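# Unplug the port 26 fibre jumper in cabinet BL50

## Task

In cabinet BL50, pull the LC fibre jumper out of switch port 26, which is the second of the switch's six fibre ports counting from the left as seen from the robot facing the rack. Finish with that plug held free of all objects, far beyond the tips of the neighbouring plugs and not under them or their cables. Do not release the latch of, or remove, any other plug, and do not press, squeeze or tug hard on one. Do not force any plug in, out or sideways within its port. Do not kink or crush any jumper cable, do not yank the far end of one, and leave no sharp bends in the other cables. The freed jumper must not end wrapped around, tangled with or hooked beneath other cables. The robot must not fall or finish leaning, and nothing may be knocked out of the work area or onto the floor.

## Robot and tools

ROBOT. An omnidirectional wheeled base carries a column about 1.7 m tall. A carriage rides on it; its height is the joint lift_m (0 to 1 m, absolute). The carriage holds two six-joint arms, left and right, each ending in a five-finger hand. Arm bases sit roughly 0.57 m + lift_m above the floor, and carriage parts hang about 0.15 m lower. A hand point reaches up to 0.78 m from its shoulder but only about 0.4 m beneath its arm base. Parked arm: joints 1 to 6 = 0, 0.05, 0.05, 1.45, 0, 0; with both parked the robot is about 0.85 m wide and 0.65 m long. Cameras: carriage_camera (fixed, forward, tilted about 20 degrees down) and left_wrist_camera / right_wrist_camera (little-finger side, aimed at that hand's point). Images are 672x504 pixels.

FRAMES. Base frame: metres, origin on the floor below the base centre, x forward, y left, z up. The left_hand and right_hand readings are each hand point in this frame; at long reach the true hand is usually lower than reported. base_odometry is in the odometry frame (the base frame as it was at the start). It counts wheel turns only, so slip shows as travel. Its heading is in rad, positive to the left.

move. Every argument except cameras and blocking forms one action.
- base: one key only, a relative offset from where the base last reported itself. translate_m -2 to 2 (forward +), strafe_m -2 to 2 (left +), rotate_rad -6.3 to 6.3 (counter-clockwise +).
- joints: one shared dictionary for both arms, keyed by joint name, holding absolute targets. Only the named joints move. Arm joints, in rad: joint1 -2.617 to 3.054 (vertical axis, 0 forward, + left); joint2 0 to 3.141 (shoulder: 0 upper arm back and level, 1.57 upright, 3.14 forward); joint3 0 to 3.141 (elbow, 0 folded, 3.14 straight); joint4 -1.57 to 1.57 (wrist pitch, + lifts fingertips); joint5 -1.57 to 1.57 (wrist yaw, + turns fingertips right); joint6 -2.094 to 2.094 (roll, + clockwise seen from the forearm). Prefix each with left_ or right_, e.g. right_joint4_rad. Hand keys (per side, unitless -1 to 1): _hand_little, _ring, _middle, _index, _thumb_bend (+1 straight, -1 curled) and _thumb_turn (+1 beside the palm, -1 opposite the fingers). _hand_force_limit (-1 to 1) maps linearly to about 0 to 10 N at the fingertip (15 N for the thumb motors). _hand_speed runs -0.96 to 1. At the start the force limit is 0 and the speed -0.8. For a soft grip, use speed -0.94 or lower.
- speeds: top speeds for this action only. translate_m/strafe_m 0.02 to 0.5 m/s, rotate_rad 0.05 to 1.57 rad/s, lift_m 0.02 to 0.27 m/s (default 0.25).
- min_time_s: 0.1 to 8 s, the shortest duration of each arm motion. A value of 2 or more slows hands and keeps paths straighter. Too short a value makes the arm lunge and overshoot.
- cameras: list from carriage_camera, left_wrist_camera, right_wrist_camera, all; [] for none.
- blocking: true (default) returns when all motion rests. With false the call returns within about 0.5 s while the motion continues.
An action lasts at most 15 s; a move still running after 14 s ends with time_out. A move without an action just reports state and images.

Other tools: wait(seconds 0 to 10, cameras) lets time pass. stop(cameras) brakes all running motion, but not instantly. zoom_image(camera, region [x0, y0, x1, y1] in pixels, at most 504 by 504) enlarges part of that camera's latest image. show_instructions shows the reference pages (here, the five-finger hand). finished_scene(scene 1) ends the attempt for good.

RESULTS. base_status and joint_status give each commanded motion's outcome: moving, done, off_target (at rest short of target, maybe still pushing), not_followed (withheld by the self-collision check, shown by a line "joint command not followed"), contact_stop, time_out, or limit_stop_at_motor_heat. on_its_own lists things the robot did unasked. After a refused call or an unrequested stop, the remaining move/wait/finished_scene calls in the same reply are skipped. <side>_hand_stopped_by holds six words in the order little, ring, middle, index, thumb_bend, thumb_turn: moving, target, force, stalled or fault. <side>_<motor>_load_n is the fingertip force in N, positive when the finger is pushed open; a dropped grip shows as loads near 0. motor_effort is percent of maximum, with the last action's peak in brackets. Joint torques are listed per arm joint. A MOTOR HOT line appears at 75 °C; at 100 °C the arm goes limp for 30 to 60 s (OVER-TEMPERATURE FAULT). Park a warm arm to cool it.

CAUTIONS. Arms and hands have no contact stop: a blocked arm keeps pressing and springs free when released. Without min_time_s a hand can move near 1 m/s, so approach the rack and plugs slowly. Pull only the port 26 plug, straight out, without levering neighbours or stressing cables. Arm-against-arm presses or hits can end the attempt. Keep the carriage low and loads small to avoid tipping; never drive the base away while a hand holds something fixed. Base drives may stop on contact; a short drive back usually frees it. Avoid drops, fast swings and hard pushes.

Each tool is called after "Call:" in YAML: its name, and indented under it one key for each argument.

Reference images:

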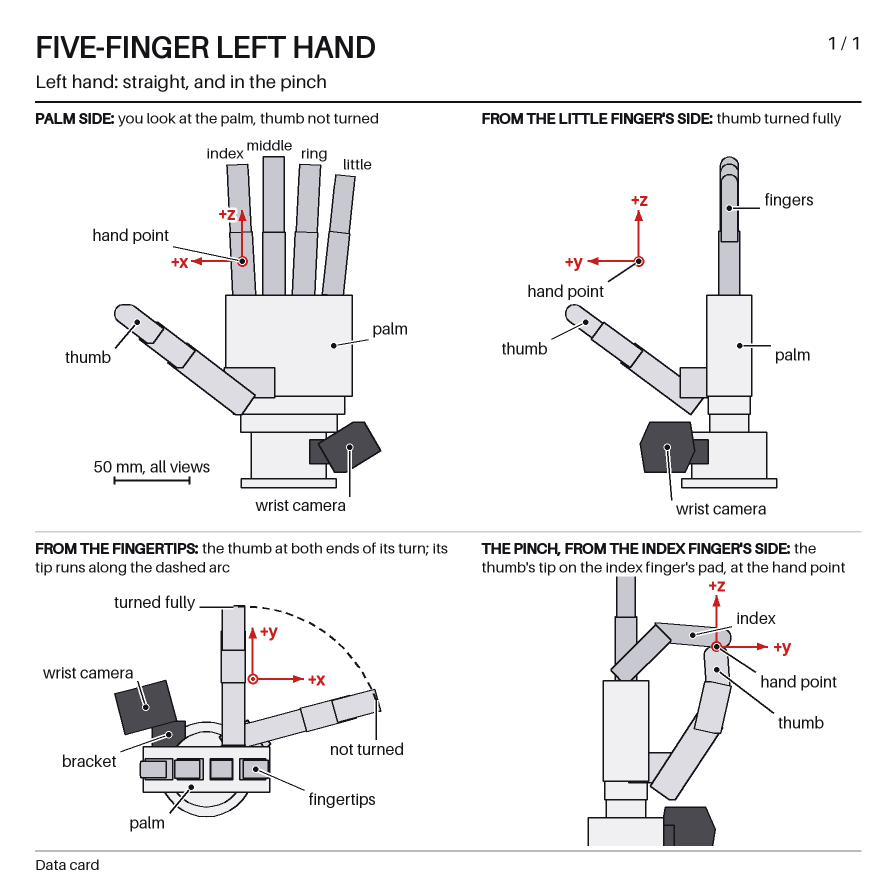

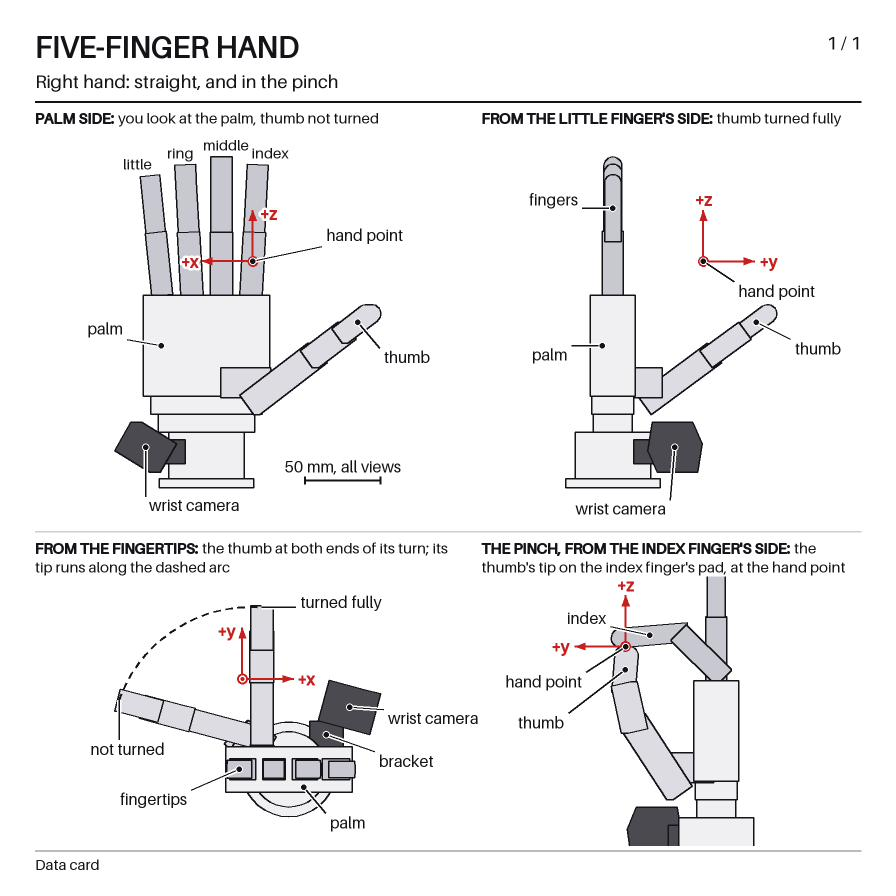

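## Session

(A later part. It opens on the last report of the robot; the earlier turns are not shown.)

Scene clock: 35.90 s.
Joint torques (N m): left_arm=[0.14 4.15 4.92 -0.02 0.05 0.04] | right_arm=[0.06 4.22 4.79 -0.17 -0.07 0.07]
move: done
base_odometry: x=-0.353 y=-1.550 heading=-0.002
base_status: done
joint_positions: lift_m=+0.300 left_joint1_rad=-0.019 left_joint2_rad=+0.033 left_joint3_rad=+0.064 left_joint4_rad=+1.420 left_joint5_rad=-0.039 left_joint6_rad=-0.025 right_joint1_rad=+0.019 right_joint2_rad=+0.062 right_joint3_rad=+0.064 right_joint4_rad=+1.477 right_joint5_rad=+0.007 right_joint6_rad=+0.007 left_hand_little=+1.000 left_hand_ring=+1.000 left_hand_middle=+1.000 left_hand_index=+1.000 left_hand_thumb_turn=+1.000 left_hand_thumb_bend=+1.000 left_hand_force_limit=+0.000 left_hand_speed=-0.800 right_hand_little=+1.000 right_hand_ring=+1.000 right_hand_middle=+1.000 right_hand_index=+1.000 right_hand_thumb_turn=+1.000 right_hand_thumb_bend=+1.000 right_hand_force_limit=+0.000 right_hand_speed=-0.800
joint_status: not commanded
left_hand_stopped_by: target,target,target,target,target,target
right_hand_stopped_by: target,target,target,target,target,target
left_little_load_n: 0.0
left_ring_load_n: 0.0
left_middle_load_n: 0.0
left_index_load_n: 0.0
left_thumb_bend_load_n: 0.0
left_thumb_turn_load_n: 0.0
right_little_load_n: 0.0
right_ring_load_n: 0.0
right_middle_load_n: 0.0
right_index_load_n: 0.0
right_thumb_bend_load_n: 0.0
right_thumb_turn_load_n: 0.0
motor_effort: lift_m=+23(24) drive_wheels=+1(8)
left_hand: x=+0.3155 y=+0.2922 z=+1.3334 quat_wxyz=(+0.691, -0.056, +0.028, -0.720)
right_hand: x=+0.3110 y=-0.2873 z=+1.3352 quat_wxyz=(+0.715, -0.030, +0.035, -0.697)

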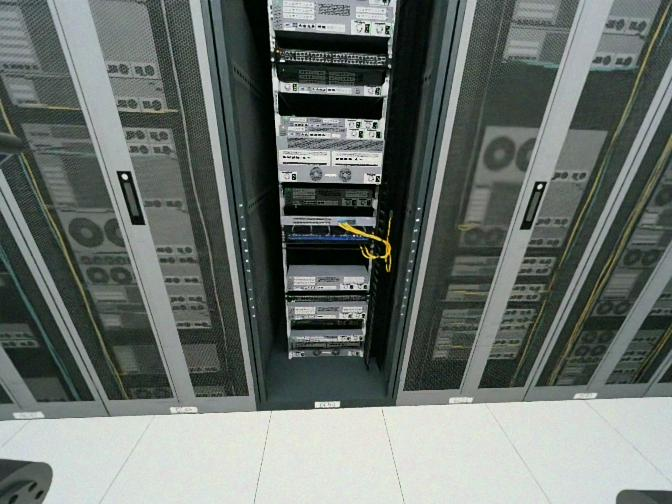

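Call:
zoom_image:
  camera: "carriage_camera"
  region: [310, 395, 345, 415]

Call:
zoom_image:
  camera: "carriage_camera"
  region: [265, 180, 415, 300]

Call:
zoom_image:
  camera: "carriage_camera"
  region: [280, 210, 350, 260]

Call:
zoom_image:
  camera: "carriage_camera"
  region: [340, 205, 410, 275]

Scaled by 14.400.

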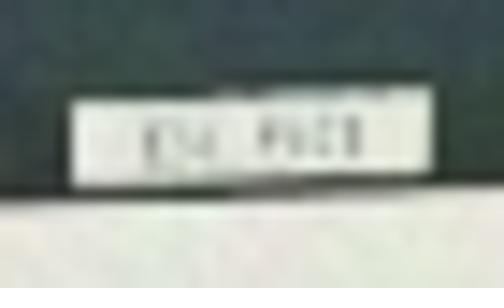

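Scaled by 3.360.

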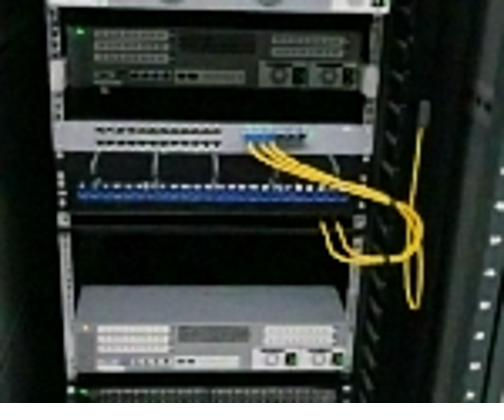

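Scaled by 7.200.

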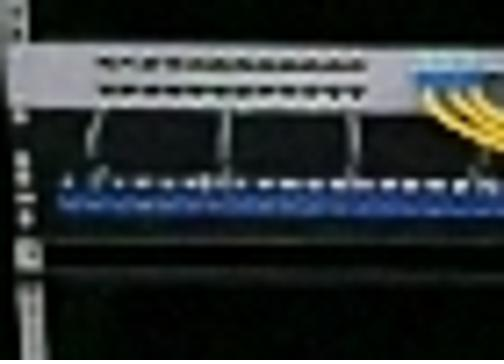

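Scaled by 7.200.

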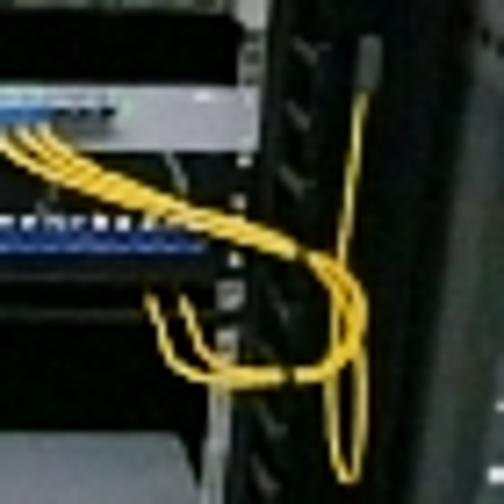

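Call:
move:
  base: {"translate_m": 0.3}
  speeds: {"translate_m": 0.2}
  cameras: ["carriage_camera"]

Scene clock: 40.80 s.
Joint torques (N m): left_arm=[-0.13 4.08 5.04 -0.01 0.02 -0.05] | right_arm=[0.06 4.19 4.86 -0.17 -0.07 0.07]
move: done
base_odometry: x=-0.053 y=-1.550 heading=-0.001
base_status: done
joint_positions: lift_m=+0.300 left_joint1_rad=-0.019 left_joint2_rad=+0.033 left_joint3_rad=+0.064 left_joint4_rad=+1.420 left_joint5_rad=-0.039 left_joint6_rad=-0.025 right_joint1_rad=+0.019 right_joint2_rad=+0.062 right_joint3_rad=+0.064 right_joint4_rad=+1.477 right_joint5_rad=+0.007 right_joint6_rad=+0.007 left_hand_little=+1.000 left_hand_ring=+1.000 left_hand_middle=+1.000 left_hand_index=+1.000 left_hand_thumb_turn=+1.000 left_hand_thumb_bend=+1.000 left_hand_force_limit=+0.000 left_hand_speed=-0.800 right_hand_little=+1.000 right_hand_ring=+1.000 right_hand_middle=+1.000 right_hand_index=+1.000 right_hand_thumb_turn=+1.000 right_hand_thumb_bend=+1.000 right_hand_force_limit=+0.000 right_hand_speed=-0.800
joint_status: not commanded
left_hand_stopped_by: target,target,target,target,target,target
right_hand_stopped_by: target,target,target,target,target,target
left_little_load_n: 0.0
left_ring_load_n: 0.0
left_middle_load_n: 0.0
left_index_load_n: 0.0
left_thumb_bend_load_n: 0.0
left_thumb_turn_load_n: 0.0
right_little_load_n: 0.0
right_ring_load_n: 0.0
right_middle_load_n: 0.0
right_index_load_n: 0.5
right_thumb_bend_load_n: 0.0
right_thumb_turn_load_n: 0.0
motor_effort: lift_m=+24(24) drive_wheels=-7(10)
left_hand: x=+0.3154 y=+0.2922 z=+1.3334 quat_wxyz=(+0.691, -0.056, +0.028, -0.720)
right_hand: x=+0.3111 y=-0.2873 z=+1.3352 quat_wxyz=(+0.715, -0.030, +0.035, -0.697)

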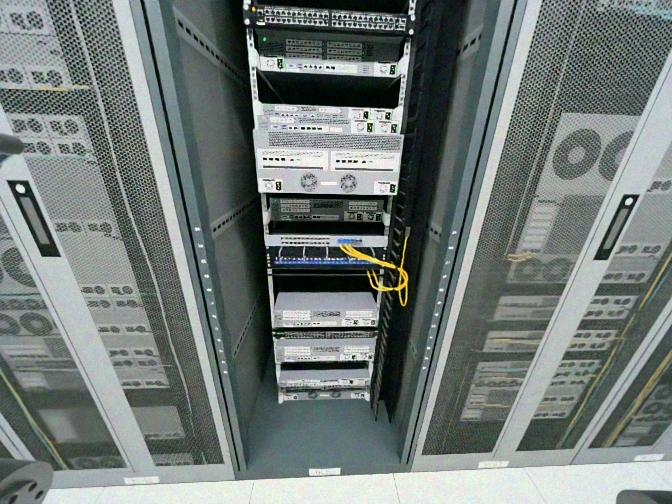

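Call:
zoom_image:
  camera: "carriage_camera"
  region: [300, 460, 350, 485]

Call:
zoom_image:
  camera: "carriage_camera"
  region: [260, 220, 340, 280]

Call:
zoom_image:
  camera: "carriage_camera"
  region: [335, 225, 415, 305]

Scaled by 10.080.

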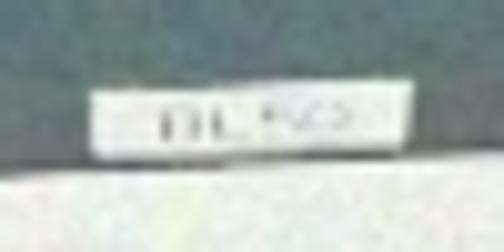

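Scaled by 6.300.

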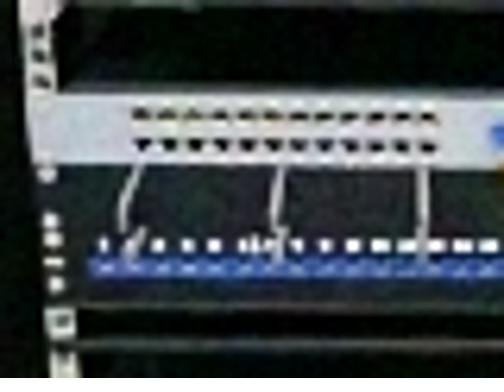

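Scaled by 6.300.

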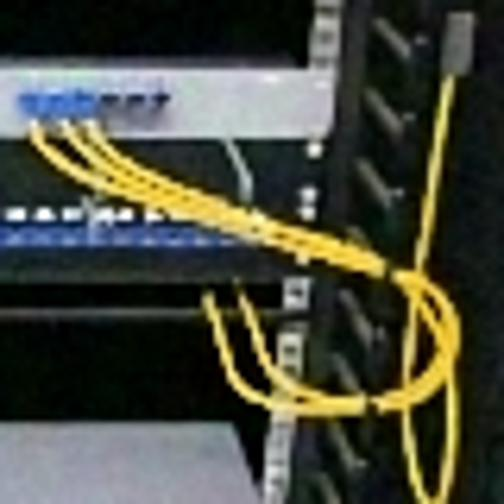

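Call:
move:
  base: {"translate_m": 0.2}
  joints: {"lift_m": 0.15}
  speeds: {"translate_m": 0.15}
  cameras: ["carriage_camera"]

Scene clock: 46.73 s.
Joint torques (N m): left_arm=[-0.06 3.88 4.93 0 0.11 0.01] | right_arm=[0.05 4.04 4.88 -0.18 -0.06 0.07]
move: done
base_odometry: x=+0.147 y=-1.550 heading=+0.000
base_status: done
joint_positions: lift_m=+0.150 left_joint1_rad=-0.019 left_joint2_rad=+0.033 left_joint3_rad=+0.064 left_joint4_rad=+1.420 left_joint5_rad=-0.039 left_joint6_rad=-0.025 right_joint1_rad=+0.019 right_joint2_rad=+0.062 right_joint3_rad=+0.064 right_joint4_rad=+1.478 right_joint5_rad=+0.007 right_joint6_rad=+0.007 left_hand_little=+1.000 left_hand_ring=+1.000 left_hand_middle=+1.000 left_hand_index=+1.000 left_hand_thumb_turn=+1.000 left_hand_thumb_bend=+1.000 left_hand_force_limit=+0.000 left_hand_speed=-0.800 right_hand_little=+1.000 right_hand_ring=+1.000 right_hand_middle=+1.000 right_hand_index=+1.000 right_hand_thumb_turn=+1.000 right_hand_thumb_bend=+1.000 right_hand_force_limit=+0.000 right_hand_speed=-0.800
joint_status: all done
left_hand_stopped_by: target,target,target,target,target,target
right_hand_stopped_by: target,target,target,target,target,target
left_little_load_n: 0.0
left_ring_load_n: 0.0
left_middle_load_n: 0.0
left_index_load_n: 0.0
left_thumb_bend_load_n: 0.0
left_thumb_turn_load_n: 0.0
right_little_load_n: 0.0
right_ring_load_n: 0.0
right_middle_load_n: 0.0
right_index_load_n: 0.0
right_thumb_bend_load_n: 0.0
right_thumb_turn_load_n: 0.0
motor_effort: lift_m=+24(25) drive_wheels=-7(10)
left_hand: x=+0.3153 y=+0.2922 z=+1.1834 quat_wxyz=(+0.691, -0.056, +0.028, -0.720)
right_hand: x=+0.3108 y=-0.2873 z=+1.1852 quat_wxyz=(+0.715, -0.030, +0.035, -0.698)

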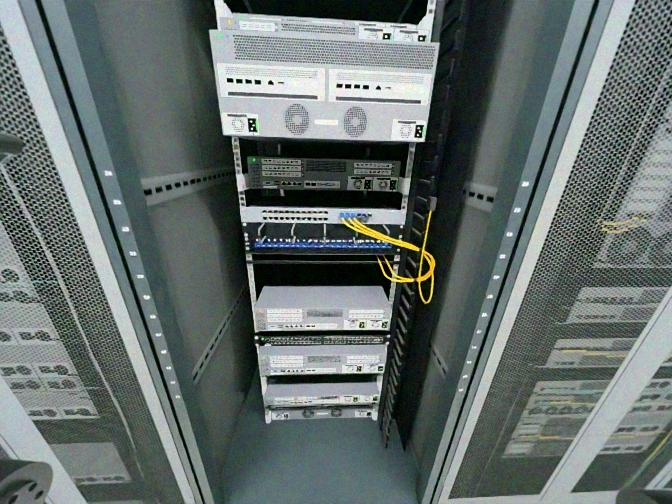

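Call:
zoom_image:
  camera: "carriage_camera"
  region: [325, 200, 395, 250]

Call:
zoom_image:
  camera: "carriage_camera"
  region: [230, 150, 450, 310]

Scaled by 7.200.

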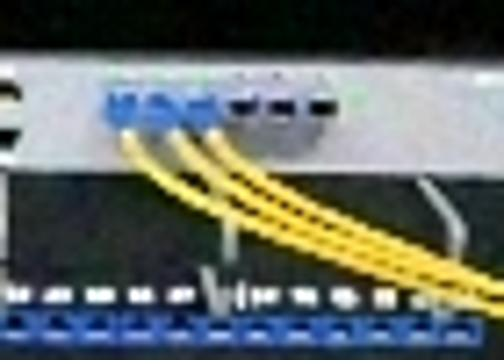

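Scaled by 2.291.

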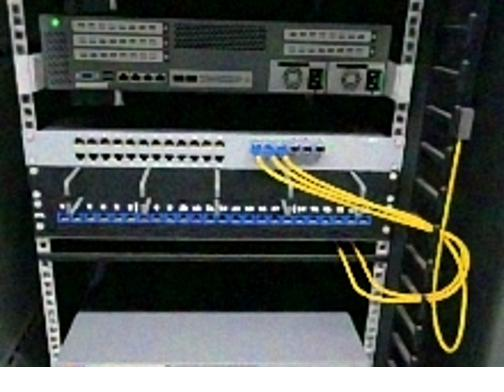

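Call:
move:
  joints: {"lift_m": 0.3, "right_joint1_rad": 0.0, "right_joint2_rad": 1.2, "right_joint3_rad": 1.4, "right_joint4_rad": -0.2, "right_joint5_rad": 0, "right_joint6_rad": 0}
  min_time_s: 3
  cameras: ["carriage_camera", "right_wrist_camera"]

Scene clock: 50.57 s.
Joint torques (N m): left_arm=[-0.05 3.89 4.86 0 0.05 0.02] | right_arm=[-0.9 18.91 0.31 -1.24 -0.01 0]
move: off_target
base_odometry: x=+0.147 y=-1.550 heading=+0.000
base_status: not commanded
joint_positions: lift_m=+0.300 left_joint1_rad=-0.019 left_joint2_rad=+0.033 left_joint3_rad=+0.064 left_joint4_rad=+1.420 left_joint5_rad=-0.039 left_joint6_rad=-0.025 right_joint1_rad=+0.010 right_joint2_rad=+0.991 right_joint3_rad=+1.454 right_joint4_rad=+0.080 right_joint5_rad=-0.006 right_joint6_rad=+0.007 left_hand_little=+1.000 left_hand_ring=+1.000 left_hand_middle=+1.000 left_hand_index=+1.000 left_hand_thumb_turn=+1.000 left_hand_thumb_bend=+1.000 left_hand_force_limit=+0.000 left_hand_speed=-0.800 right_hand_little=+1.000 right_hand_ring=+1.000 right_hand_middle=+1.000 right_hand_index=+1.000 right_hand_thumb_turn=+1.000 right_hand_thumb_bend=+1.000 right_hand_force_limit=+0.000 right_hand_speed=-0.800
joint_status: right_joint2_rad off_target (ended at +0.991, target +1.200); right_joint4_rad off_target (ended at +0.079, target -0.200); the others done
left_hand_stopped_by: target,target,target,target,target,target
right_hand_stopped_by: target,target,target,target,target,target
left_little_load_n: 0.0
left_ring_load_n: 0.0
left_middle_load_n: 0.0
left_index_load_n: 0.5
left_thumb_bend_load_n: 0.0
left_thumb_turn_load_n: 0.0
right_little_load_n: -0.5
right_ring_load_n: 0.0
right_middle_load_n: 1.0
right_index_load_n: 0.0
right_thumb_bend_load_n: 0.0
right_thumb_turn_load_n: 0.0
motor_effort: lift_m=+24(27) drive_wheels=+2(7)
left_hand: x=+0.3154 y=+0.2922 z=+1.3333 quat_wxyz=(+0.691, -0.056, +0.028, -0.720)
right_hand: x=+0.5538 y=-0.2830 z=+1.4676 quat_wxyz=(+0.622, -0.350, +0.345, -0.609)

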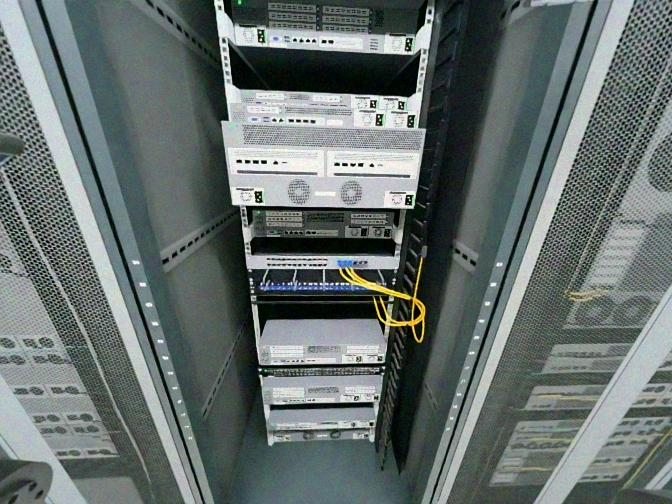

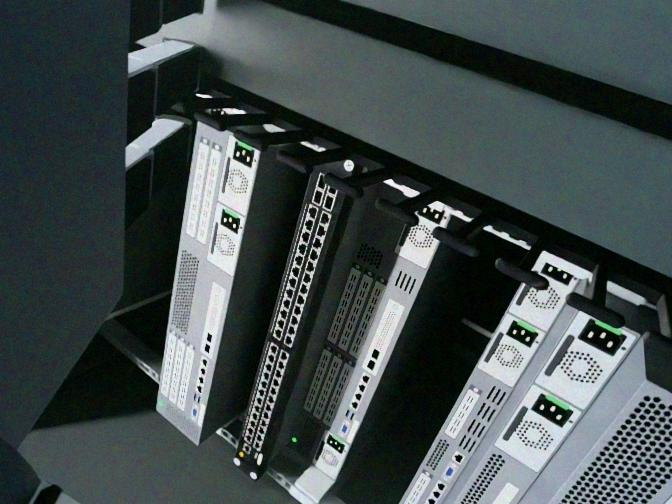

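Call:
move:
  joints: {"right_joint1_rad": 0.0, "right_joint2_rad": 0.8, "right_joint3_rad": 1.2, "right_joint4_rad": 0.3, "right_joint5_rad": 0, "right_joint6_rad": 0}
  min_time_s: 2
  cameras: ["carriage_camera", "right_wrist_camera", "left_wrist_camera"]

Scene clock: 53.30 s.
Joint torques (N m): left_arm=[-0.06 4.03 4.98 0 0.08 0] | right_arm=[-0.81 0.76 4.14 1.37 0 0]
move: done
base_odometry: x=+0.147 y=-1.550 heading=+0.000
base_status: not commanded
joint_positions: lift_m=+0.300 left_joint1_rad=-0.019 left_joint2_rad=+0.033 left_joint3_rad=+0.064 left_joint4_rad=+1.420 left_joint5_rad=-0.039 left_joint6_rad=-0.025 right_joint1_rad=+0.009 right_joint2_rad=+0.803 right_joint3_rad=+1.208 right_joint4_rad=+0.283 right_joint5_rad=-0.006 right_joint6_rad=+0.007 left_hand_little=+1.000 left_hand_ring=+1.000 left_hand_middle=+1.000 left_hand_index=+1.000 left_hand_thumb_turn=+1.000 left_hand_thumb_bend=+1.000 left_hand_force_limit=+0.000 left_hand_speed=-0.800 right_hand_little=+1.000 right_hand_ring=+1.000 right_hand_middle=+1.000 right_hand_index=+1.000 right_hand_thumb_turn=+1.000 right_hand_thumb_bend=+1.000 right_hand_force_limit=+0.000 right_hand_speed=-0.800
joint_status: all done
left_hand_stopped_by: target,target,target,target,target,target
right_hand_stopped_by: target,target,target,target,target,target
left_little_load_n: 0.0
left_ring_load_n: -0.5
left_middle_load_n: 0.0
left_index_load_n: 0.0
left_thumb_bend_load_n: 0.0
left_thumb_turn_load_n: 0.0
right_little_load_n: 0.0
right_ring_load_n: 0.0
right_middle_load_n: -0.5
right_index_load_n: 0.0
right_thumb_bend_load_n: 0.0
right_thumb_turn_load_n: 0.0
motor_effort: lift_m=+24(24) drive_wheels=+2(3)
left_hand: x=+0.3154 y=+0.2922 z=+1.3334 quat_wxyz=(+0.691, -0.056, +0.028, -0.720)
right_hand: x=+0.5089 y=-0.2838 z=+1.4621 quat_wxyz=(+0.645, -0.304, +0.300, -0.633)
pictures: carriage_camera, left_wrist_camera, right_wrist_camera

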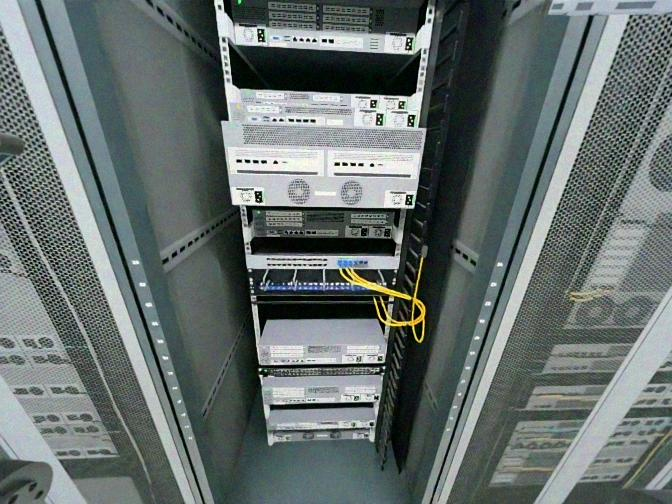

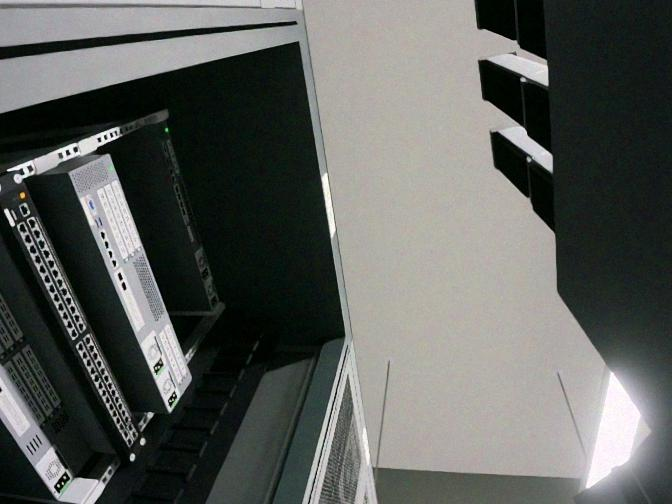

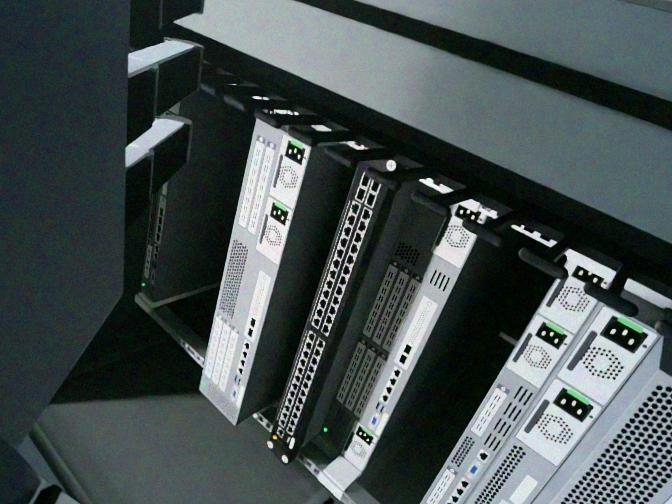

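Call:
move:
  joints: {"right_joint1_rad": 0.0, "right_joint2_rad": 0.05, "right_joint3_rad": 0.05, "right_joint4_rad": 1.45, "right_joint5_rad": 0, "right_joint6_rad": 0}
  min_time_s: 2

Call:
move:
  base: {"strafe_m": -0.4}
  speeds: {"strafe_m": 0.2}
  cameras: ["carriage_camera", "left_wrist_camera"]

Scene clock: 57.97 s.
Joint torques (N m): left_arm=[0.1 3.9 5.05 -0.02 0.05 -0.05] | right_arm=[-0.8 3.41 3.84 0.01 0 -0.01]
move: done
base_odometry: x=+0.147 y=-1.550 heading=+0.000
base_status: not commanded
joint_positions: lift_m=+0.300 left_joint1_rad=-0.019 left_joint2_rad=+0.033 left_joint3_rad=+0.064 left_joint4_rad=+1.420 left_joint5_rad=-0.039 left_joint6_rad=-0.025 right_joint1_rad=+0.009 right_joint2_rad=+0.055 right_joint3_rad=+0.059 right_joint4_rad=+1.441 right_joint5_rad=-0.006 right_joint6_rad=+0.007 left_hand_little=+1.000 left_hand_ring=+1.000 left_hand_middle=+1.000 left_hand_index=+1.000 left_hand_thumb_turn=+1.000 left_hand_thumb_bend=+1.000 left_hand_force_limit=+0.000 left_hand_speed=-0.800 right_hand_little=+1.000 right_hand_ring=+1.000 right_hand_middle=+1.000 right_hand_index=+1.000 right_hand_thumb_turn=+1.000 right_hand_thumb_bend=+1.000 right_hand_force_limit=+0.000 right_hand_speed=-0.800
joint_status: all done
left_hand_stopped_by: target,target,target,target,target,target
right_hand_stopped_by: target,target,target,target,target,target
left_little_load_n: 0.0
left_ring_load_n: 0.0
left_middle_load_n: 0.0
left_index_load_n: 0.0
left_thumb_bend_load_n: 0.0
left_thumb_turn_load_n: 0.0
right_little_load_n: 0.5
right_ring_load_n: 0.0
right_middle_load_n: 0.0
right_index_load_n: 0.0
right_thumb_bend_load_n: 0.0
right_thumb_turn_load_n: -0.5
motor_effort: lift_m=+24(24) drive_wheels=+2(2)
left_hand: x=+0.3154 y=+0.2922 z=+1.3334 quat_wxyz=(+0.691, -0.056, +0.028, -0.720)
right_hand: x=+0.3200 y=-0.2855 z=+1.3304 quat_wxyz=(+0.711, -0.047, +0.043, -0.700)
pictures: none

Scene clock: 61.07 s.
Joint torques (N m): left_arm=[-0.12 3.96 4.78 0.01 0.04 -0.04] | right_arm=[-0.77 3.38 3.84 -0.04 0 -0.01]
move: done
base_odometry: x=+0.147 y=-1.950 heading=+0.000
base_status: done
joint_positions: lift_m=+0.300 left_joint1_rad=-0.019 left_joint2_rad=+0.033 left_joint3_rad=+0.064 left_joint4_rad=+1.420 left_joint5_rad=-0.039 left_joint6_rad=-0.025 right_joint1_rad=+0.007 right_joint2_rad=+0.055 right_joint3_rad=+0.059 right_joint4_rad=+1.444 right_joint5_rad=-0.006 right_joint6_rad=+0.007 left_hand_little=+1.000 left_hand_ring=+1.000 left_hand_middle=+1.000 left_hand_index=+1.000 left_hand_thumb_turn=+1.000 left_hand_thumb_bend=+1.000 left_hand_force_limit=+0.000 left_hand_speed=-0.800 right_hand_little=+1.000 right_hand_ring=+1.000 right_hand_middle=+1.000 right_hand_index=+1.000 right_hand_thumb_turn=+1.000 right_hand_thumb_bend=+1.000 right_hand_force_limit=+0.000 right_hand_speed=-0.800
joint_status: not commanded
left_hand_stopped_by: target,target,target,target,target,target
right_hand_stopped_by: target,target,target,target,target,target
left_little_load_n: 0.0
left_ring_load_n: 0.0
left_middle_load_n: 0.0
left_index_load_n: 0.0
left_thumb_bend_load_n: 0.0
left_thumb_turn_load_n: 0.0
right_little_load_n: 0.0
right_ring_load_n: 0.0
right_middle_load_n: 0.0
right_index_load_n: 0.0
right_thumb_bend_load_n: 0.0
right_thumb_turn_load_n: 0.0
motor_effort: lift_m=+24(24) drive_wheels=-4(5)
left_hand: x=+0.3154 y=+0.2923 z=+1.3334 quat_wxyz=(+0.691, -0.056, +0.028, -0.720)
right_hand: x=+0.3192 y=-0.2857 z=+1.3307 quat_wxyz=(+0.711, -0.046, +0.042, -0.701)

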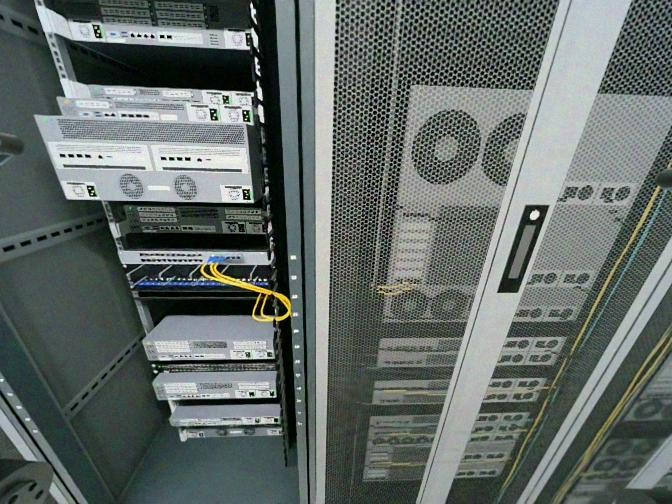

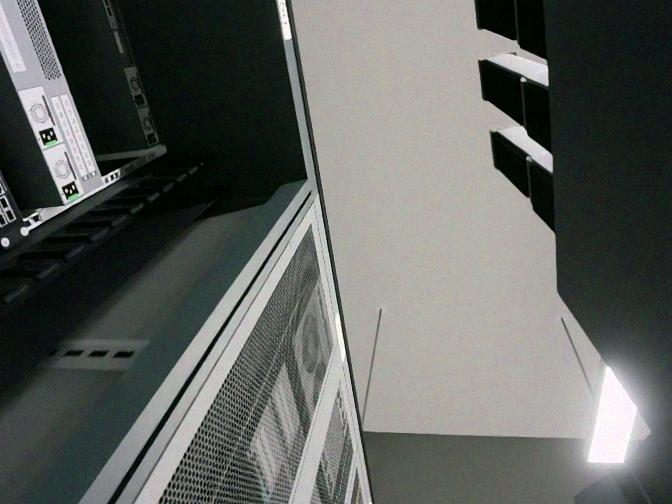

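Call:
move:
  joints: {"lift_m": 0.12, "left_joint1_rad": 0.0, "left_joint2_rad": 0.7, "left_joint3_rad": 0.35, "left_joint4_rad": 0.8, "left_joint5_rad": 0, "left_joint6_rad": 1.57}
  min_time_s: 3

Call:
move:
  joints: {"left_joint1_rad": 0.0, "left_joint2_rad": 1.12, "left_joint3_rad": 0.617, "left_joint4_rad": 0.5, "left_joint5_rad": 0, "left_joint6_rad": 1.57}
  min_time_s: 3
  cameras: ["carriage_camera", "left_wrist_camera"]

Scene clock: 65.30 s.
Joint torques (N m): left_arm=[0.62 0.31 9.26 1.6 0.11 0.11] | right_arm=[-0.61 3.71 4.27 -0.06 0 0]
move: done
base_odometry: x=+0.147 y=-1.950 heading=+0.000
base_status: not commanded
joint_positions: lift_m=+0.120 left_joint1_rad=-0.007 left_joint2_rad=+0.693 left_joint3_rad=+0.314 left_joint4_rad=+0.813 left_joint5_rad=-0.008 left_joint6_rad=+1.556 right_joint1_rad=+0.007 right_joint2_rad=+0.052 right_joint3_rad=+0.053 right_joint4_rad=+1.446 right_joint5_rad=-0.006 right_joint6_rad=+0.007 left_hand_little=+1.000 left_hand_ring=+1.000 left_hand_middle=+1.000 left_hand_index=+1.000 left_hand_thumb_turn=+1.000 left_hand_thumb_bend=+1.000 left_hand_force_limit=+0.000 left_hand_speed=-0.800 right_hand_little=+1.000 right_hand_ring=+1.000 right_hand_middle=+1.000 right_hand_index=+1.000 right_hand_thumb_turn=+1.000 right_hand_thumb_bend=+1.000 right_hand_force_limit=+0.000 right_hand_speed=-0.800
joint_status: all done
left_hand_stopped_by: target,target,target,target,target,target
right_hand_stopped_by: target,target,target,target,target,target
left_little_load_n: 0.0
left_ring_load_n: 0.0
left_middle_load_n: 0.0
left_index_load_n: 0.0
left_thumb_bend_load_n: 0.0
left_thumb_turn_load_n: 0.0
right_little_load_n: 0.0
right_ring_load_n: 0.0
right_middle_load_n: 0.0
right_index_load_n: 0.0
right_thumb_bend_load_n: 0.0
right_thumb_turn_load_n: 0.0
motor_effort: lift_m=+24(25) drive_wheels=-4(4)
left_hand: x=+0.5493 y=+0.3777 z=+1.0338 quat_wxyz=(+0.842, -0.005, +0.539, -0.007)
right_hand: x=+0.3193 y=-0.2857 z=+1.1493 quat_wxyz=(+0.711, -0.046, +0.042, -0.701)
pictures: none

Scene clock: 68.60 s.
Joint torques (N m): left_arm=[0.87 -2.51 9.16 1.89 0.04 0.12] | right_arm=[-0.59 3.71 4.26 -0.06 0 -0.01]
move: done
base_odometry: x=+0.147 y=-1.950 heading=+0.000
base_status: not commanded
joint_positions: lift_m=+0.120 left_joint1_rad=-0.007 left_joint2_rad=+1.110 left_joint3_rad=+0.580 left_joint4_rad=+0.512 left_joint5_rad=-0.007 left_joint6_rad=+1.558 right_joint1_rad=+0.007 right_joint2_rad=+0.052 right_joint3_rad=+0.053 right_joint4_rad=+1.446 right_joint5_rad=-0.006 right_joint6_rad=+0.007 left_hand_little=+1.000 left_hand_ring=+1.000 left_hand_middle=+1.000 left_hand_index=+1.000 left_hand_thumb_turn=+1.000 left_hand_thumb_bend=+1.000 left_hand_force_limit=+0.000 left_hand_speed=-0.800 right_hand_little=+1.000 right_hand_ring=+1.000 right_hand_middle=+1.000 right_hand_index=+1.000 right_hand_thumb_turn=+1.000 right_hand_thumb_bend=+1.000 right_hand_force_limit=+0.000 right_hand_speed=-0.800
joint_status: all done
left_hand_stopped_by: target,target,target,target,target,target
right_hand_stopped_by: target,target,target,target,target,target
left_little_load_n: 0.0
left_ring_load_n: 0.0
left_middle_load_n: -0.5
left_index_load_n: 0.0
left_thumb_bend_load_n: 0.0
left_thumb_turn_load_n: 0.0
right_little_load_n: 0.0
right_ring_load_n: 0.0
right_middle_load_n: 0.0
right_index_load_n: 0.0
right_thumb_bend_load_n: 0.0
right_thumb_turn_load_n: 0.0
motor_effort: lift_m=+24(24) drive_wheels=-4(4)
left_hand: x=+0.6377 y=+0.3768 z=+0.9449 quat_wxyz=(+0.701, -0.004, +0.713, -0.005)
right_hand: x=+0.3193 y=-0.2857 z=+1.1493 quat_wxyz=(+0.711, -0.046, +0.042, -0.701)

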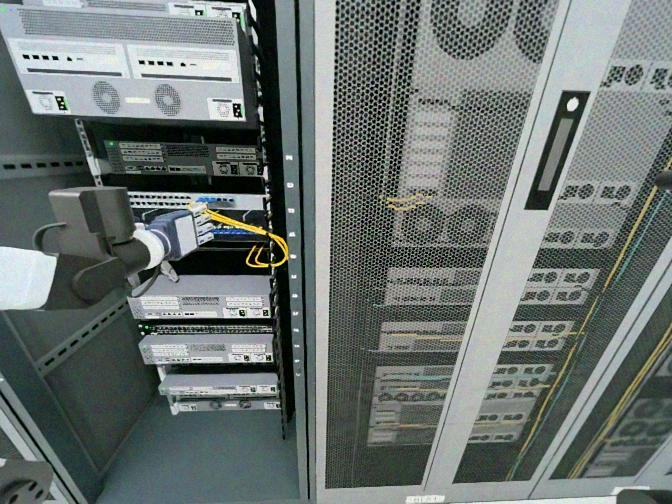

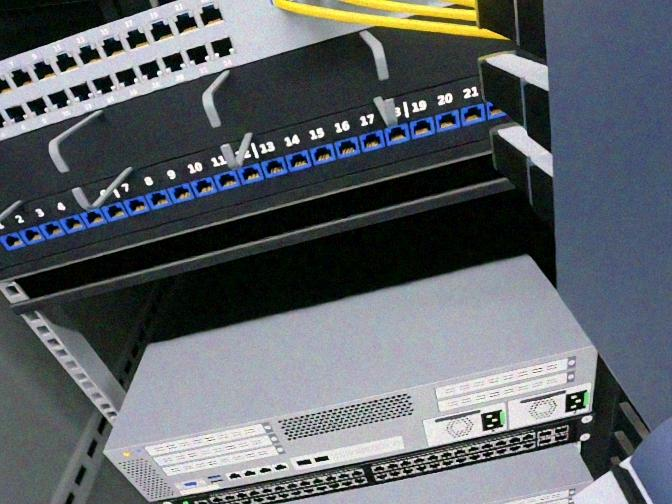

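Call:
move:
  joints: {"left_joint1_rad": -0.1, "left_joint2_rad": 1.0, "left_joint3_rad": 0.7, "left_joint4_rad": 0.4, "left_joint5_rad": 0.2, "left_joint6_rad": 1.57}
  min_time_s: 3
  cameras: ["carriage_camera", "left_wrist_camera"]

Scene clock: 72.07 s.
Joint torques (N m): left_arm=[-0.54 -4.29 9.47 1.88 0.11 0.16] | right_arm=[-0.59 3.71 4.26 -0.06 0 -0.01]
move: done
base_odometry: x=+0.147 y=-1.950 heading=+0.000
base_status: not commanded
joint_positions: lift_m=+0.120 left_joint1_rad=-0.092 left_joint2_rad=+1.017 left_joint3_rad=+0.663 left_joint4_rad=+0.412 left_joint5_rad=+0.192 left_joint6_rad=+1.558 right_joint1_rad=+0.007 right_joint2_rad=+0.052 right_joint3_rad=+0.053 right_joint4_rad=+1.446 right_joint5_rad=-0.006 right_joint6_rad=+0.007 left_hand_little=+1.000 left_hand_ring=+1.000 left_hand_middle=+1.000 left_hand_index=+1.000 left_hand_thumb_turn=+1.000 left_hand_thumb_bend=+1.000 left_hand_force_limit=+0.000 left_hand_speed=-0.800 right_hand_little=+1.000 right_hand_ring=+1.000 right_hand_middle=+1.000 right_hand_index=+1.000 right_hand_thumb_turn=+1.000 right_hand_thumb_bend=+1.000 right_hand_force_limit=+0.000 right_hand_speed=-0.800
joint_status: all done
left_hand_stopped_by: target,target,target,target,target,target
right_hand_stopped_by: target,target,target,target,target,target
left_little_load_n: 0.0
left_ring_load_n: 0.0
left_middle_load_n: 0.0
left_index_load_n: 0.0
left_thumb_bend_load_n: 0.5
left_thumb_turn_load_n: 0.0
right_little_load_n: 0.0
right_ring_load_n: 0.5
right_middle_load_n: 0.0
right_index_load_n: 0.0
right_thumb_bend_load_n: 0.0
right_thumb_turn_load_n: 0.0
motor_effort: lift_m=+24(24) drive_wheels=-4(4)
left_hand: x=+0.6352 y=+0.3025 z=+0.9967 quat_wxyz=(+0.719, +0.097, +0.680, -0.104)
right_hand: x=+0.3193 y=-0.2857 z=+1.1493 quat_wxyz=(+0.711, -0.046, +0.042, -0.701)

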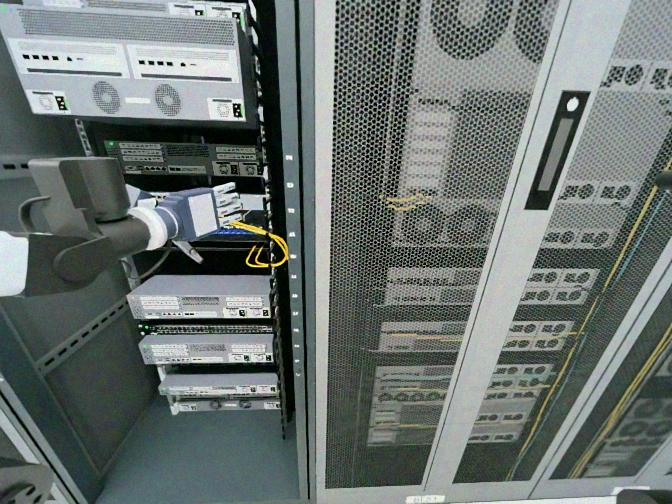

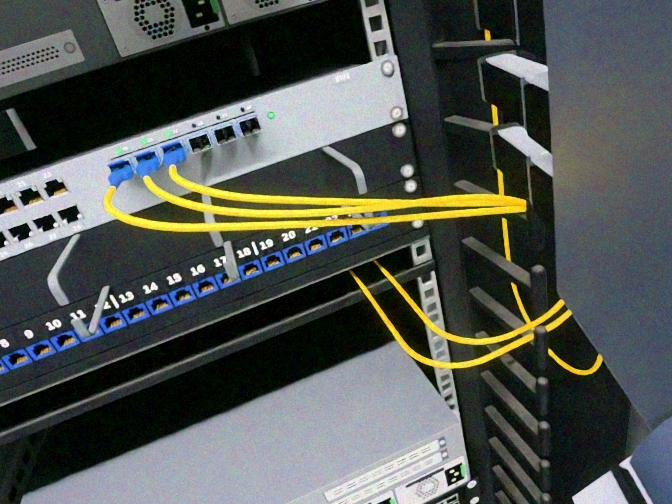

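Now a clear view.

Call:
zoom_image:
  camera: "left_wrist_camera"
  region: [90, 90, 300, 260]

Call:
zoom_image:
  camera: "left_wrist_camera"
  region: [340, 130, 620, 400]

Scaled by 2.400.

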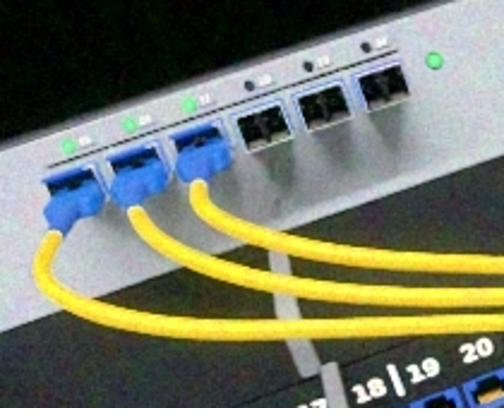

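Scaled by 1.800.

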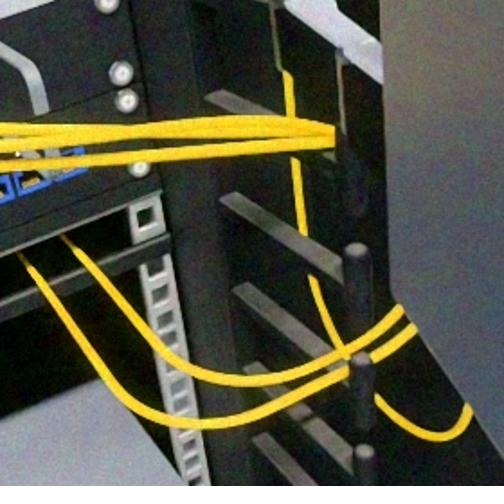

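Call:
move:
  base: {"rotate_rad": 0.031}
  speeds: {"rotate_rad": 0.1}
  cameras: ["carriage_camera", "left_wrist_camera"]

Scene clock: 75.77 s.
Joint torques (N m): left_arm=[-0.42 -3.9 9.46 1.87 0.11 0.18] | right_arm=[-0.59 3.62 4.14 -0.07 0 -0.01]
move: done
base_odometry: x=+0.147 y=-1.950 heading=+0.030
base_status: done
joint_positions: lift_m=+0.120 left_joint1_rad=-0.094 left_joint2_rad=+1.013 left_joint3_rad=+0.663 left_joint4_rad=+0.408 left_joint5_rad=+0.193 left_joint6_rad=+1.558 right_joint1_rad=+0.007 right_joint2_rad=+0.052 right_joint3_rad=+0.053 right_joint4_rad=+1.449 right_joint5_rad=-0.006 right_joint6_rad=+0.007 left_hand_little=+1.000 left_hand_ring=+1.000 left_hand_middle=+1.000 left_hand_index=+1.000 left_hand_thumb_turn=+1.000 left_hand_thumb_bend=+1.000 left_hand_force_limit=+0.000 left_hand_speed=-0.800 right_hand_little=+1.000 right_hand_ring=+1.000 right_hand_middle=+1.000 right_hand_index=+1.000 right_hand_thumb_turn=+1.000 right_hand_thumb_bend=+1.000 right_hand_force_limit=+0.000 right_hand_speed=-0.800
joint_status: not commanded
left_hand_stopped_by: target,target,target,target,target,target
right_hand_stopped_by: target,target,target,target,target,target
left_little_load_n: 0.0
left_ring_load_n: 0.0
left_middle_load_n: 0.0
left_index_load_n: 0.0
left_thumb_bend_load_n: 0.0
left_thumb_turn_load_n: 0.0
right_little_load_n: 0.0
right_ring_load_n: 0.0
right_middle_load_n: 0.0
right_index_load_n: 0.0
right_thumb_bend_load_n: 0.0
right_thumb_turn_load_n: 0.0
motor_effort: lift_m=+24(24) drive_wheels=-7(9)
left_hand: x=+0.6344 y=+0.3016 z=+0.9971 quat_wxyz=(+0.719, +0.098, +0.680, -0.105)
right_hand: x=+0.3186 y=-0.2857 z=+1.1495 quat_wxyz=(+0.711, -0.045, +0.041, -0.701)

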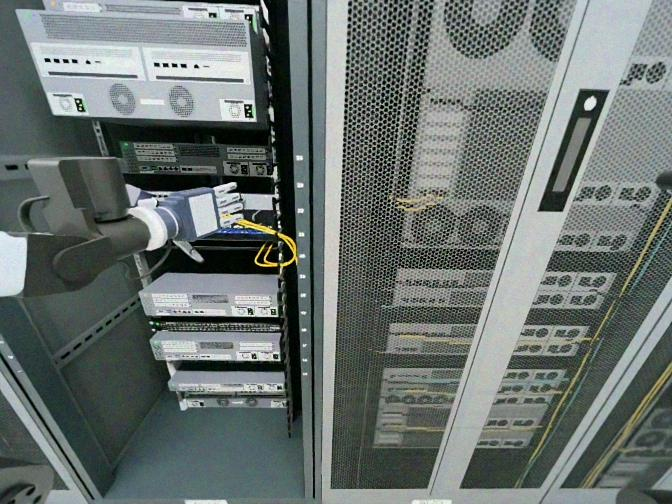

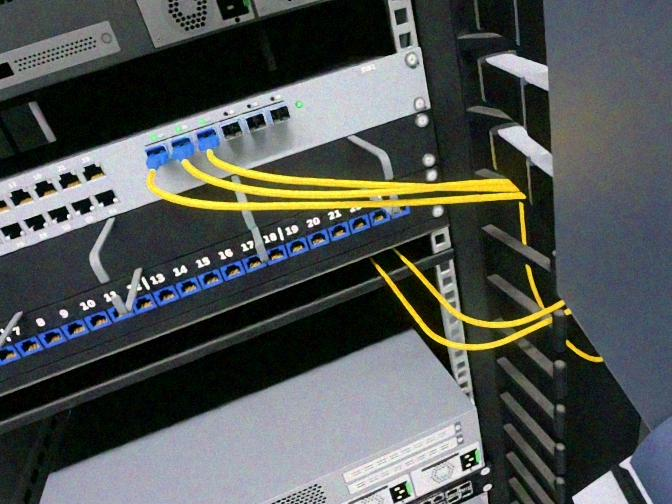

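Call:
zoom_image:
  camera: "carriage_camera"
  region: [130, 470, 470, 504]

Call:
zoom_image:
  camera: "carriage_camera"
  region: [20, 0, 320, 140]

Call:
zoom_image:
  camera: "left_wrist_camera"
  region: [130, 90, 330, 230]

Scaled by 1.482.

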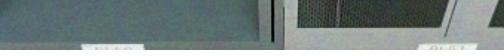

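Scaled by 1.680.

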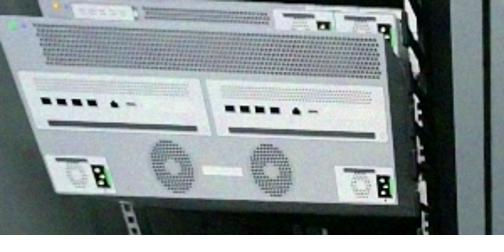

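Scaled by 2.520.

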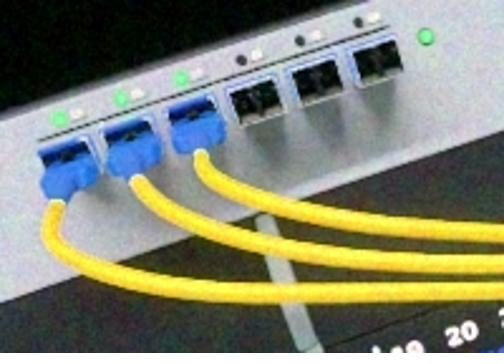

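Call:
move:
  joints: {"lift_m": 0.2, "left_joint1_rad": 0.2, "left_joint2_rad": 0.7, "left_joint3_rad": 0.35, "left_joint4_rad": 0.5, "left_joint5_rad": 0.6, "left_joint6_rad": 0.9}
  min_time_s: 2.5

Call:
move:
  joints: {"lift_m": 0.3, "left_joint1_rad": 0.629, "left_joint2_rad": 1.3, "left_joint3_rad": 0.6, "left_joint4_rad": 0.7, "left_joint5_rad": 1.327, "left_joint6_rad": 0.0}
  min_time_s: 3
  cameras: ["carriage_camera", "left_wrist_camera"]

Scene clock: 79.70 s.
Joint torques (N m): left_arm=[0.72 -1.28 5.42 2.05 0.06 -0.14] | right_arm=[-0.59 3.82 4.3 -0.1 0 -0.01]
move: done
base_odometry: x=+0.147 y=-1.950 heading=+0.030
base_status: not commanded
joint_positions: lift_m=+0.200 left_joint1_rad=+0.192 left_joint2_rad=+0.709 left_joint3_rad=+0.366 left_joint4_rad=+0.480 left_joint5_rad=+0.591 left_joint6_rad=+0.913 right_joint1_rad=+0.007 right_joint2_rad=+0.051 right_joint3_rad=+0.053 right_joint4_rad=+1.449 right_joint5_rad=-0.006 right_joint6_rad=+0.007 left_hand_little=+1.000 left_hand_ring=+1.000 left_hand_middle=+1.000 left_hand_index=+1.000 left_hand_thumb_turn=+1.000 left_hand_thumb_bend=+1.000 left_hand_force_limit=+0.000 left_hand_speed=-0.800 right_hand_little=+1.000 right_hand_ring=+1.000 right_hand_middle=+1.000 right_hand_index=+1.000 right_hand_thumb_turn=+1.000 right_hand_thumb_bend=+1.000 right_hand_force_limit=+0.000 right_hand_speed=-0.800
joint_status: all done
left_hand_stopped_by: target,target,target,target,target,target
right_hand_stopped_by: target,target,target,target,target,target
left_little_load_n: 0.0
left_ring_load_n: 0.0
left_middle_load_n: 0.0
left_index_load_n: 0.0
left_thumb_bend_load_n: 0.0
left_thumb_turn_load_n: 0.0
right_little_load_n: 0.0
right_ring_load_n: 0.0
right_middle_load_n: 0.0
right_index_load_n: 0.0
right_thumb_bend_load_n: 0.0
right_thumb_turn_load_n: 0.0
motor_effort: lift_m=+23(28) drive_wheels=-7(7)
left_hand: x=+0.5637 y=+0.2987 z=+1.0164 quat_wxyz=(+0.658, -0.059, +0.663, -0.352)
right_hand: x=+0.3182 y=-0.2857 z=+1.2297 quat_wxyz=(+0.711, -0.044, +0.040, -0.701)
pictures: none

Scene clock: 83.00 s.
Joint torques (N m): left_arm=[0.46 -3.07 8.13 1.6 0.16 -0.13] | right_arm=[-0.59 3.86 4.34 -0.11 0 -0.01]
move: done
base_odometry: x=+0.147 y=-1.950 heading=+0.030
base_status: not commanded
joint_positions: lift_m=+0.300 left_joint1_rad=+0.622 left_joint2_rad=+1.289 left_joint3_rad=+0.567 left_joint4_rad=+0.681 left_joint5_rad=+1.318 left_joint6_rad=+0.013 right_joint1_rad=+0.007 right_joint2_rad=+0.050 right_joint3_rad=+0.053 right_joint4_rad=+1.450 right_joint5_rad=-0.006 right_joint6_rad=+0.007 left_hand_little=+1.000 left_hand_ring=+1.000 left_hand_middle=+1.000 left_hand_index=+1.000 left_hand_thumb_turn=+1.000 left_hand_thumb_bend=+1.000 left_hand_force_limit=+0.000 left_hand_speed=-0.800 right_hand_little=+1.000 right_hand_ring=+1.000 right_hand_middle=+1.000 right_hand_index=+1.000 right_hand_thumb_turn=+1.000 right_hand_thumb_bend=+1.000 right_hand_force_limit=+0.000 right_hand_speed=-0.800
joint_status: all done
left_hand_stopped_by: target,target,target,target,target,target
right_hand_stopped_by: target,target,target,target,target,target
left_little_load_n: -0.5
left_ring_load_n: 0.0
left_middle_load_n: -0.5
left_index_load_n: 0.0
left_thumb_bend_load_n: 0.0
left_thumb_turn_load_n: 0.0
right_little_load_n: 0.0
right_ring_load_n: 0.0
right_middle_load_n: 0.0
right_index_load_n: 0.0
right_thumb_bend_load_n: 0.0
right_thumb_turn_load_n: 0.0
motor_effort: lift_m=+23(27) drive_wheels=-7(7)
left_hand: x=+0.5519 y=+0.3119 z=+1.0692 quat_wxyz=(+0.290, -0.309, +0.640, -0.641)
right_hand: x=+0.3179 y=-0.2857 z=+1.3297 quat_wxyz=(+0.711, -0.044, +0.040, -0.701)

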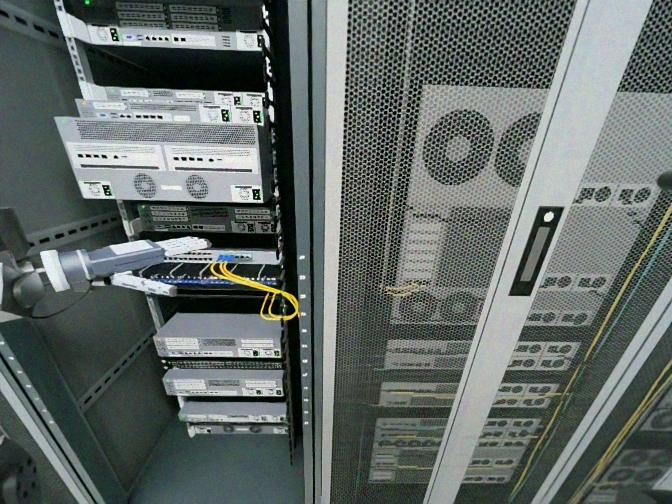

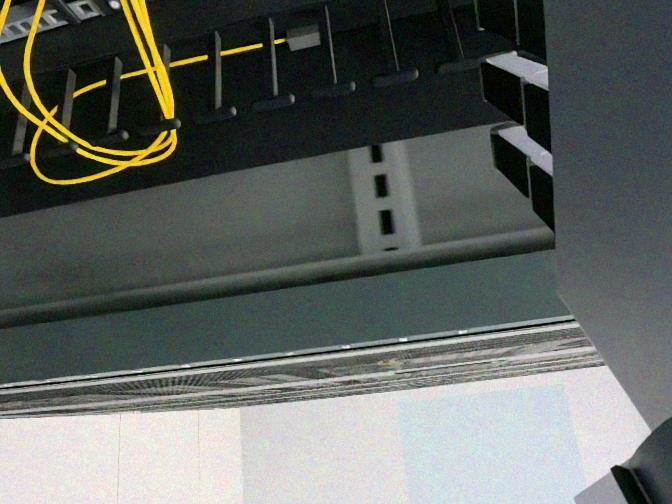

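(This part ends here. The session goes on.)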